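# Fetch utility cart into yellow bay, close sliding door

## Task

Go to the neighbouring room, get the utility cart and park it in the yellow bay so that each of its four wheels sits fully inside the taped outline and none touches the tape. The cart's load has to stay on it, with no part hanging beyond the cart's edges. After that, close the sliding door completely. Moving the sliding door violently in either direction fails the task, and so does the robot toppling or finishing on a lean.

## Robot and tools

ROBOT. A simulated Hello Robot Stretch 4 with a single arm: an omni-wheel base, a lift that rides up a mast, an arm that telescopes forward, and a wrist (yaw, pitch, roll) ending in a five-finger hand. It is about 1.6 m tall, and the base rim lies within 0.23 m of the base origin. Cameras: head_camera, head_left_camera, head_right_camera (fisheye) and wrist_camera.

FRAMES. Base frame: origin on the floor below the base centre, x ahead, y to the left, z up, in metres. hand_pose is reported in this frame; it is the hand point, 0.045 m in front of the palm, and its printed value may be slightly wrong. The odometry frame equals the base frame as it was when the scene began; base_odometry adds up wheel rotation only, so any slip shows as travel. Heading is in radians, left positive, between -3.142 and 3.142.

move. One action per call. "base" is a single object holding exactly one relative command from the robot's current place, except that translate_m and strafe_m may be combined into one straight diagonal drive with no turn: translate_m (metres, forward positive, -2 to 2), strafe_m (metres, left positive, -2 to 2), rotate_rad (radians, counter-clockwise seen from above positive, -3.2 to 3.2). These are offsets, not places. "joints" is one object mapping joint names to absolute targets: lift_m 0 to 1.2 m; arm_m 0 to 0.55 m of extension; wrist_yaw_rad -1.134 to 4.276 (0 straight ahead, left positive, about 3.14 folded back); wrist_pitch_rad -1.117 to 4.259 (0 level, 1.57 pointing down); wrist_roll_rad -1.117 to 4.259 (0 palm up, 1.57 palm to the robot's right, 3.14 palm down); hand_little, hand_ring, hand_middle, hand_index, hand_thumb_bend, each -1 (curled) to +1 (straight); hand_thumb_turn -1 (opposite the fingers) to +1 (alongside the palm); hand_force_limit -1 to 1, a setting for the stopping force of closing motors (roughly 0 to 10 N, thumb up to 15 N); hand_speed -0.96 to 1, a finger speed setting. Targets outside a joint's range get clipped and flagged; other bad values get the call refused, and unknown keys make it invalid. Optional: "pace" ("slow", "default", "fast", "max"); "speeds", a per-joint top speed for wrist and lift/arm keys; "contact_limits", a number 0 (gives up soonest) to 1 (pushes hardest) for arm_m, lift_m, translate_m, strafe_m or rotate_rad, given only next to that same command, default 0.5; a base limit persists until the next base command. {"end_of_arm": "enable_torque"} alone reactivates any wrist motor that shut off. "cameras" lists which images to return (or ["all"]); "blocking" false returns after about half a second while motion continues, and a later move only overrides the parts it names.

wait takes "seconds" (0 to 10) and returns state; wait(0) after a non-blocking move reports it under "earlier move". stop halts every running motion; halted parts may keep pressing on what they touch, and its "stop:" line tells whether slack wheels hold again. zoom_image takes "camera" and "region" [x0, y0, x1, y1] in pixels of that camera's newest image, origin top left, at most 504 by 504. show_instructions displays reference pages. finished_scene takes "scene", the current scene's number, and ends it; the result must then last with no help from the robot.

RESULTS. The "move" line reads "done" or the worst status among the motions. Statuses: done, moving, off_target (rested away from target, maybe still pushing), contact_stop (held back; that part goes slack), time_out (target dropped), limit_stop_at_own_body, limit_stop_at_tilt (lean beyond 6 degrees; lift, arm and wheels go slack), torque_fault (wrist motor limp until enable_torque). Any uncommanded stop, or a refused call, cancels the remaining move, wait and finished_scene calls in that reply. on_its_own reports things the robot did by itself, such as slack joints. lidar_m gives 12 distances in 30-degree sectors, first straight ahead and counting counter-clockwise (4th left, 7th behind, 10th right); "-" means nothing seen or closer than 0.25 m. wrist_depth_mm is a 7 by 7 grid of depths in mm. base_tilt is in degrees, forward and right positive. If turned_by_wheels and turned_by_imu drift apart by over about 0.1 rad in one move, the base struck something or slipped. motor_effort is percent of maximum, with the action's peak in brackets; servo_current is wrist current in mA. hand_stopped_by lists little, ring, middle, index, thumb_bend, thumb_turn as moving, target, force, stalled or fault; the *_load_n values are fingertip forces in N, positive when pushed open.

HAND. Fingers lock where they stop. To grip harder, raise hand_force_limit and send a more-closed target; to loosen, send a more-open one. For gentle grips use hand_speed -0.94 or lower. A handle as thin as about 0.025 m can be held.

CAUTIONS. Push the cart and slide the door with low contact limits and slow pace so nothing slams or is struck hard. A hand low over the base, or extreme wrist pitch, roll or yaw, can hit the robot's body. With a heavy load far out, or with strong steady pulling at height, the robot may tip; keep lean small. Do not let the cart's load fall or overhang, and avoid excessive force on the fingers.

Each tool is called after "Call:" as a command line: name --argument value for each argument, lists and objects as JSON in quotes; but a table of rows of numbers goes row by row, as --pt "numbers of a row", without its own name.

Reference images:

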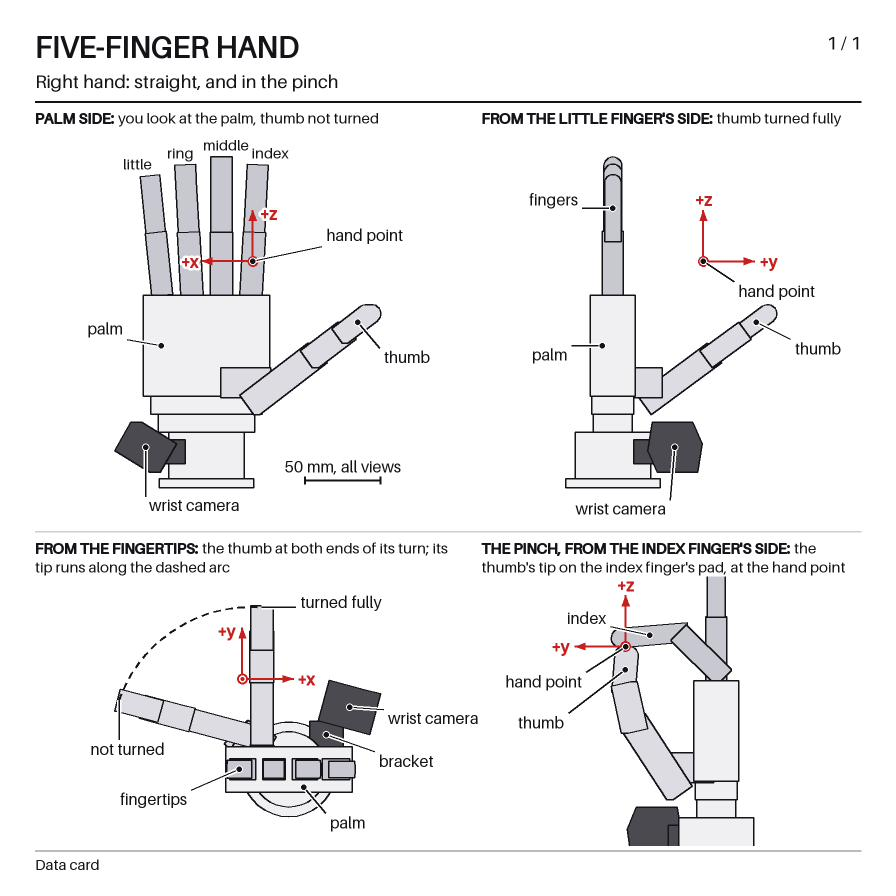

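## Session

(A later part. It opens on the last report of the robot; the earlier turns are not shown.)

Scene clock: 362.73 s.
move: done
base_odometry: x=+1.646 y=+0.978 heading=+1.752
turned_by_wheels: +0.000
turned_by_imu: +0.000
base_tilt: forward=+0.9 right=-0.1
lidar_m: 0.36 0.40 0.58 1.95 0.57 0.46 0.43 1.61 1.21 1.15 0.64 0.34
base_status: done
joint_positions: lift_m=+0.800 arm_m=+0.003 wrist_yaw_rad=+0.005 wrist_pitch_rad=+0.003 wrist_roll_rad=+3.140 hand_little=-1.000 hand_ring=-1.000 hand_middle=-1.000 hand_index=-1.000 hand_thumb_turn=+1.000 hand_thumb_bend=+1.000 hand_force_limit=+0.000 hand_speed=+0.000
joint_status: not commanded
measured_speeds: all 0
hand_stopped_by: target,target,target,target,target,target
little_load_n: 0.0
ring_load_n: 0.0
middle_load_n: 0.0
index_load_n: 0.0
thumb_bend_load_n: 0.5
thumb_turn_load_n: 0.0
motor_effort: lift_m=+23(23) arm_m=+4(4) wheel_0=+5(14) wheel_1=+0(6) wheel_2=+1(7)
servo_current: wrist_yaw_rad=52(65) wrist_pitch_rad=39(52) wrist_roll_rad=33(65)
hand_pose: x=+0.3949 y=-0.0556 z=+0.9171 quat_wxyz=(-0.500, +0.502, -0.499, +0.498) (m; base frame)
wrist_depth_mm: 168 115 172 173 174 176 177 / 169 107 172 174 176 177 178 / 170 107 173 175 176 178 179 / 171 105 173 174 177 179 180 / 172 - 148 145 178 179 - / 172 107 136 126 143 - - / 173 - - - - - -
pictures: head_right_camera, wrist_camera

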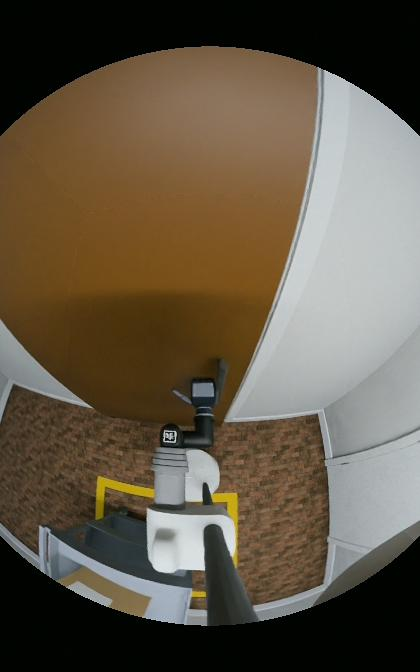

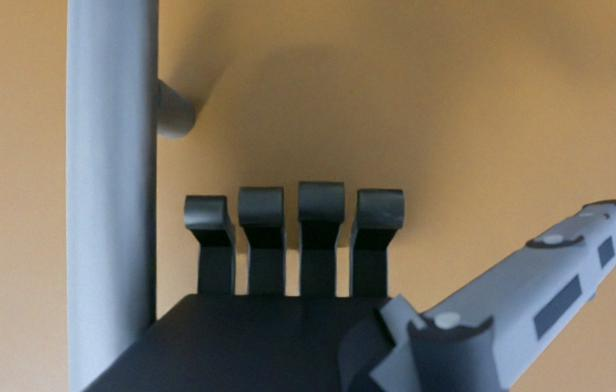

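Call:
move --base '{"strafe_m": -0.05}' --pace "slow" --contact_limits '{"strafe_m": 0.4}' --cameras '["head_right_camera"]'

Call:
move --base '{"strafe_m": -0.05}' --pace "slow" --contact_limits '{"strafe_m": 0.3}' --cameras '["head_right_camera", "wrist_camera"]'

Scene clock: 365.07 s.
move: done
base_odometry: x=+1.695 y=+0.987 heading=+1.752
turned_by_wheels: +0.000
turned_by_imu: +0.000
base_tilt: forward=+1.0 right=-0.1
lidar_m: 0.37 0.42 0.56 1.96 0.61 0.46 0.44 1.59 1.16 1.09 0.63 0.33
base_status: done
joint_positions: lift_m=+0.800 arm_m=+0.003 wrist_yaw_rad=+0.005 wrist_pitch_rad=+0.003 wrist_roll_rad=+3.140 hand_little=-1.000 hand_ring=-1.000 hand_middle=-1.000 hand_index=-1.000 hand_thumb_turn=+1.000 hand_thumb_bend=+1.000 hand_force_limit=+0.000 hand_speed=+0.000
joint_status: not commanded
measured_speeds: all 0
hand_stopped_by: target,target,target,target,target,target
little_load_n: 0.0
ring_load_n: 0.0
middle_load_n: 0.0
index_load_n: 0.0
thumb_bend_load_n: 0.0
thumb_turn_load_n: 0.0
motor_effort: lift_m=+22(23) arm_m=+4(4) wheel_0=+7(14) wheel_1=-2(7) wheel_2=+1(5)
servo_current: wrist_yaw_rad=52(59) wrist_pitch_rad=33(46) wrist_roll_rad=46(72)
contact_limits: strafe_m 0.4
hand_pose: x=+0.3949 y=-0.0557 z=+0.9171 quat_wxyz=(-0.500, +0.502, -0.499, +0.498) (m; base frame)
wrist_depth_mm: 166 109 171 172 173 175 176 / 167 104 171 173 175 176 177 / 169 104 172 174 175 177 178 / 170 104 172 173 176 178 179 / 171 - 148 146 177 178 - / 171 108 136 126 143 - - / 172 - - - - - -
pictures: head_right_camera

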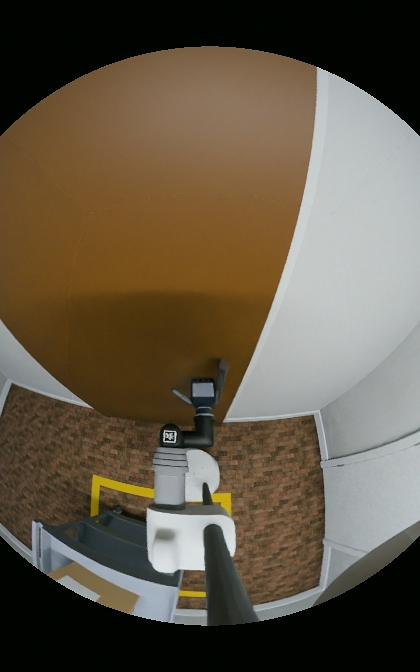

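Scene clock: 366.80 s.
move: contact_stop
base_odometry: x=+1.737 y=+0.992 heading=+1.817
turned_by_wheels: +0.065
turned_by_imu: +0.065
base_tilt: forward=+1.0 right=-0.1
lidar_m: 0.37 0.41 0.61 2.63 0.57 0.46 0.45 1.41 1.09 1.03 0.59 0.34
base_status: strafe_m contact_stop (by the wheels' count: -0.042 of -0.050)
joint_positions: lift_m=+0.800 arm_m=+0.003 wrist_yaw_rad=+0.001 wrist_pitch_rad=+0.003 wrist_roll_rad=+3.140 hand_little=-1.000 hand_ring=-1.000 hand_middle=-1.000 hand_index=-1.000 hand_thumb_turn=+1.000 hand_thumb_bend=+1.000 hand_force_limit=+0.000 hand_speed=+0.000
joint_status: not commanded
measured_speeds: all 0
hand_stopped_by: target,target,target,target,target,target
little_load_n: 0.0
ring_load_n: 0.0
middle_load_n: 0.0
index_load_n: 0.0
thumb_bend_load_n: 0.0
thumb_turn_load_n: 0.0
on_its_own: the wheels are slack since a contact_stop
motor_effort: lift_m=+23(23) arm_m=+4(4) wheel_0=+0(21) wheel_1=+0(6) wheel_2=+0(7)
servo_current: wrist_yaw_rad=46(111) wrist_pitch_rad=39(52) wrist_roll_rad=39(91)
contact_limits: strafe_m 0.3
hand_pose: x=+0.3947 y=-0.0564 z=+0.9171 quat_wxyz=(-0.499, +0.501, -0.500, +0.499) (m; base frame)
wrist_depth_mm: - 166 167 171 174 177 180 / - 125 168 172 175 178 180 / - 161 169 173 176 179 182 / 163 167 169 172 176 180 182 / - 169 148 146 178 181 - / 101 169 136 125 144 - - / - - - - - - -
pictures: head_right_camera, wrist_camera

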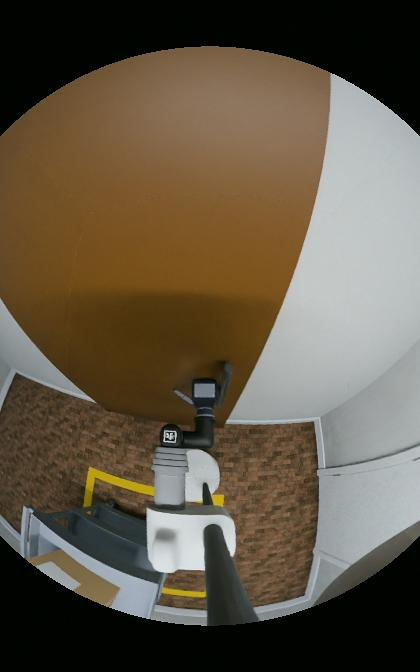

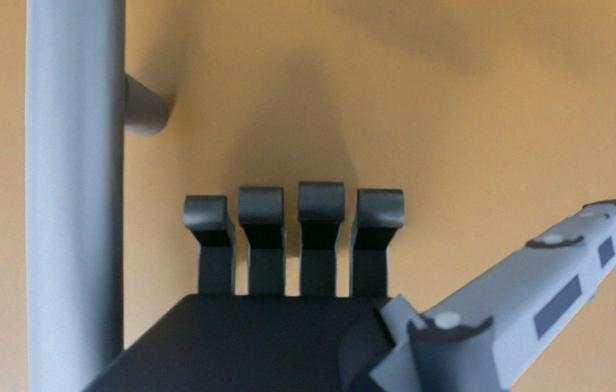

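Call:
move --base '{"strafe_m": 0.03}' --pace "slow"

Call:
move --base '{"rotate_rad": -0.09}'

Call:
move --base '{"strafe_m": -0.08}' --pace "slow" --contact_limits '{"strafe_m": 0.4}' --cameras '["head_right_camera", "wrist_camera", "head_camera"]'

Scene clock: 369.33 s.
move: done
base_odometry: x=+1.708 y=+0.985 heading=+1.817
turned_by_wheels: +0.000
turned_by_imu: -0.001
base_tilt: forward=+0.9 right=-0.1
lidar_m: 0.38 0.42 0.65 2.60 0.53 0.46 0.45 1.51 1.13 1.09 0.61 0.37
base_status: done
joint_positions: lift_m=+0.800 arm_m=+0.003 wrist_yaw_rad=+0.001 wrist_pitch_rad=+0.003 wrist_roll_rad=+3.140 hand_little=-1.000 hand_ring=-1.000 hand_middle=-1.000 hand_index=-1.000 hand_thumb_turn=+1.000 hand_thumb_bend=+1.000 hand_force_limit=+0.000 hand_speed=+0.000
joint_status: not commanded
measured_speeds: all 0
hand_stopped_by: target,target,target,target,target,target
little_load_n: 0.0
ring_load_n: 0.0
middle_load_n: 0.0
index_load_n: 0.0
thumb_bend_load_n: 0.0
thumb_turn_load_n: -0.5
motor_effort: lift_m=+23(23) arm_m=+4(4) wheel_0=-1(8) wheel_1=+1(6) wheel_2=+0(5)
servo_current: wrist_yaw_rad=52(52) wrist_pitch_rad=33(46) wrist_roll_rad=33(65)
hand_pose: x=+0.3947 y=-0.0564 z=+0.9171 quat_wxyz=(-0.499, +0.501, -0.500, +0.499) (m; base frame)
wrist_depth_mm: 165 168 171 175 177 180 183 / 148 169 172 175 179 181 184 / 151 169 173 176 179 182 185 / 167 170 173 175 180 184 186 / 168 171 148 145 146 184 - / 169 172 136 126 144 - - / 170 172 - - - - -
pictures: none

Scene clock: 370.07 s.
move: done
base_odometry: x=+1.708 y=+0.985 heading=+1.728
turned_by_wheels: -0.090
turned_by_imu: -0.090
base_tilt: forward=+1.0 right=-0.1
lidar_m: 0.37 0.41 0.57 1.81 0.61 0.44 0.45 1.58 1.14 1.07 0.64 0.36
base_status: done
joint_positions: lift_m=+0.800 arm_m=+0.003 wrist_yaw_rad=+0.001 wrist_pitch_rad=+0.003 wrist_roll_rad=+3.140 hand_little=-1.000 hand_ring=-1.000 hand_middle=-1.000 hand_index=-1.000 hand_thumb_turn=+1.000 hand_thumb_bend=+1.000 hand_force_limit=+0.000 hand_speed=+0.000
joint_status: not commanded
measured_speeds: all 0
hand_stopped_by: target,target,target,target,target,target
little_load_n: 0.0
ring_load_n: 0.0
middle_load_n: 0.0
index_load_n: 0.0
thumb_bend_load_n: 0.0
thumb_turn_load_n: 0.0
motor_effort: lift_m=+22(23) arm_m=+4(4) wheel_0=+1(5) wheel_1=+1(5) wheel_2=+1(7)
servo_current: wrist_yaw_rad=46(59) wrist_pitch_rad=39(52) wrist_roll_rad=46(59)
hand_pose: x=+0.3947 y=-0.0565 z=+0.9171 quat_wxyz=(-0.499, +0.501, -0.500, +0.499) (m; base frame)
wrist_depth_mm: 183 115 181 180 180 179 178 / 184 121 182 181 181 180 179 / 185 118 183 182 181 180 180 / 185 117 183 182 182 182 181 / 186 117 148 144 182 182 - / 188 120 136 125 144 - - / 189 117 - - - - -
pictures: none

Scene clock: 371.60 s.
move: contact_stop
base_odometry: x=+1.743 y=+0.986 heading=+1.858
turned_by_wheels: +0.130
turned_by_imu: +0.135
base_tilt: forward=+1.0 right=-0.1
lidar_m: 0.38 0.43 0.70 2.63 0.55 0.44 0.45 1.33 1.10 1.04 0.58 0.35
base_status: strafe_m contact_stop (by the wheels' count: -0.035 of -0.080)
joint_positions: lift_m=+0.800 arm_m=+0.003 wrist_yaw_rad=+0.001 wrist_pitch_rad=+0.003 wrist_roll_rad=+3.140 hand_little=-1.000 hand_ring=-1.000 hand_middle=-1.000 hand_index=-1.000 hand_thumb_turn=+1.000 hand_thumb_bend=+1.000 hand_force_limit=+0.000 hand_speed=+0.000
joint_status: not commanded
measured_speeds: all 0
hand_stopped_by: target,target,target,target,target,target
little_load_n: 0.0
ring_load_n: 0.0
middle_load_n: 0.0
index_load_n: 0.0
thumb_bend_load_n: 0.0
thumb_turn_load_n: -0.5
on_its_own: the wheels are slack since a contact_stop
motor_effort: lift_m=+23(23) arm_m=+4(4) wheel_0=+0(25) wheel_1=+0(6) wheel_2=+0(7)
servo_current: wrist_yaw_rad=46(156) wrist_pitch_rad=46(59) wrist_roll_rad=65(85)
contact_limits: strafe_m 0.4
hand_pose: x=+0.3947 y=-0.0565 z=+0.9171 quat_wxyz=(-0.499, +0.501, -0.500, +0.499) (m; base frame)
wrist_depth_mm: 104 165 170 175 181 185 190 / 105 166 170 176 181 187 191 / - 166 171 177 182 187 193 / 107 167 170 175 183 189 194 / - 168 148 146 185 189 - / 103 169 136 126 144 - - / 107 - - - - - -
pictures: head_camera, head_right_camera, wrist_camera

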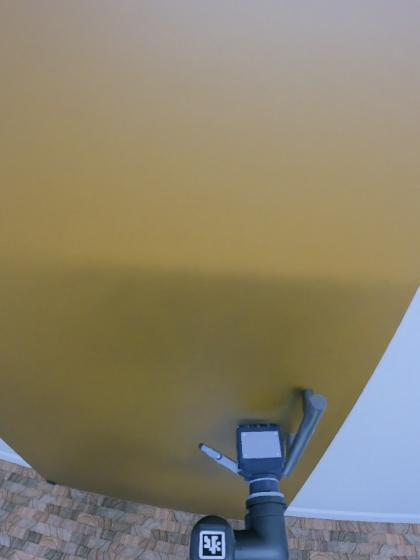

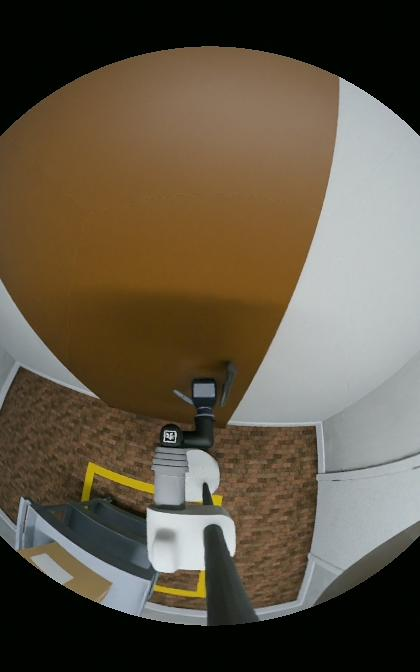

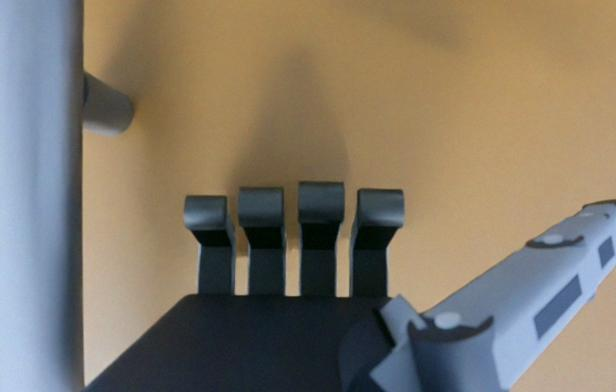

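Call:
move --base '{"strafe_m": 0.04}' --pace "slow"

Call:
finished_scene --scene 1

Scene clock: 373.67 s.
move: done
base_odometry: x=+1.705 y=+0.975 heading=+1.858
turned_by_wheels: +0.000
turned_by_imu: +0.000
base_tilt: forward=+1.0 right=-0.1
lidar_m: 0.37 0.44 0.69 2.57 0.54 0.44 0.43 1.42 1.12 1.07 0.60 0.34
base_status: done
joint_positions: lift_m=+0.800 arm_m=+0.003 wrist_yaw_rad=+0.001 wrist_pitch_rad=+0.003 wrist_roll_rad=+3.140 hand_little=-1.000 hand_ring=-1.000 hand_middle=-1.000 hand_index=-1.000 hand_thumb_turn=+1.000 hand_thumb_bend=+1.000 hand_force_limit=+0.000 hand_speed=+0.000
joint_status: not commanded
measured_speeds: all 0
hand_stopped_by: target,target,target,target,target,target
little_load_n: 0.0
ring_load_n: 0.0
middle_load_n: 0.0
index_load_n: 0.0
thumb_bend_load_n: 0.0
thumb_turn_load_n: 0.0
motor_effort: lift_m=+23(23) arm_m=+4(4) wheel_0=-1(7) wheel_1=+1(6) wheel_2=+0(4)
servo_current: wrist_yaw_rad=52(52) wrist_pitch_rad=33(46) wrist_roll_rad=33(65)
hand_pose: x=+0.3947 y=-0.0565 z=+0.9171 quat_wxyz=(-0.499, +0.501, -0.500, +0.499) (m; base frame)
wrist_depth_mm: 165 168 174 180 186 192 197 / 165 170 175 181 186 193 198 / 167 171 176 181 187 193 200 / 167 172 175 180 188 195 200 / 167 172 148 145 146 195 - / 168 173 136 125 144 - - / 169 173 - - - - -
pictures: none

The scene is finished: the task was done.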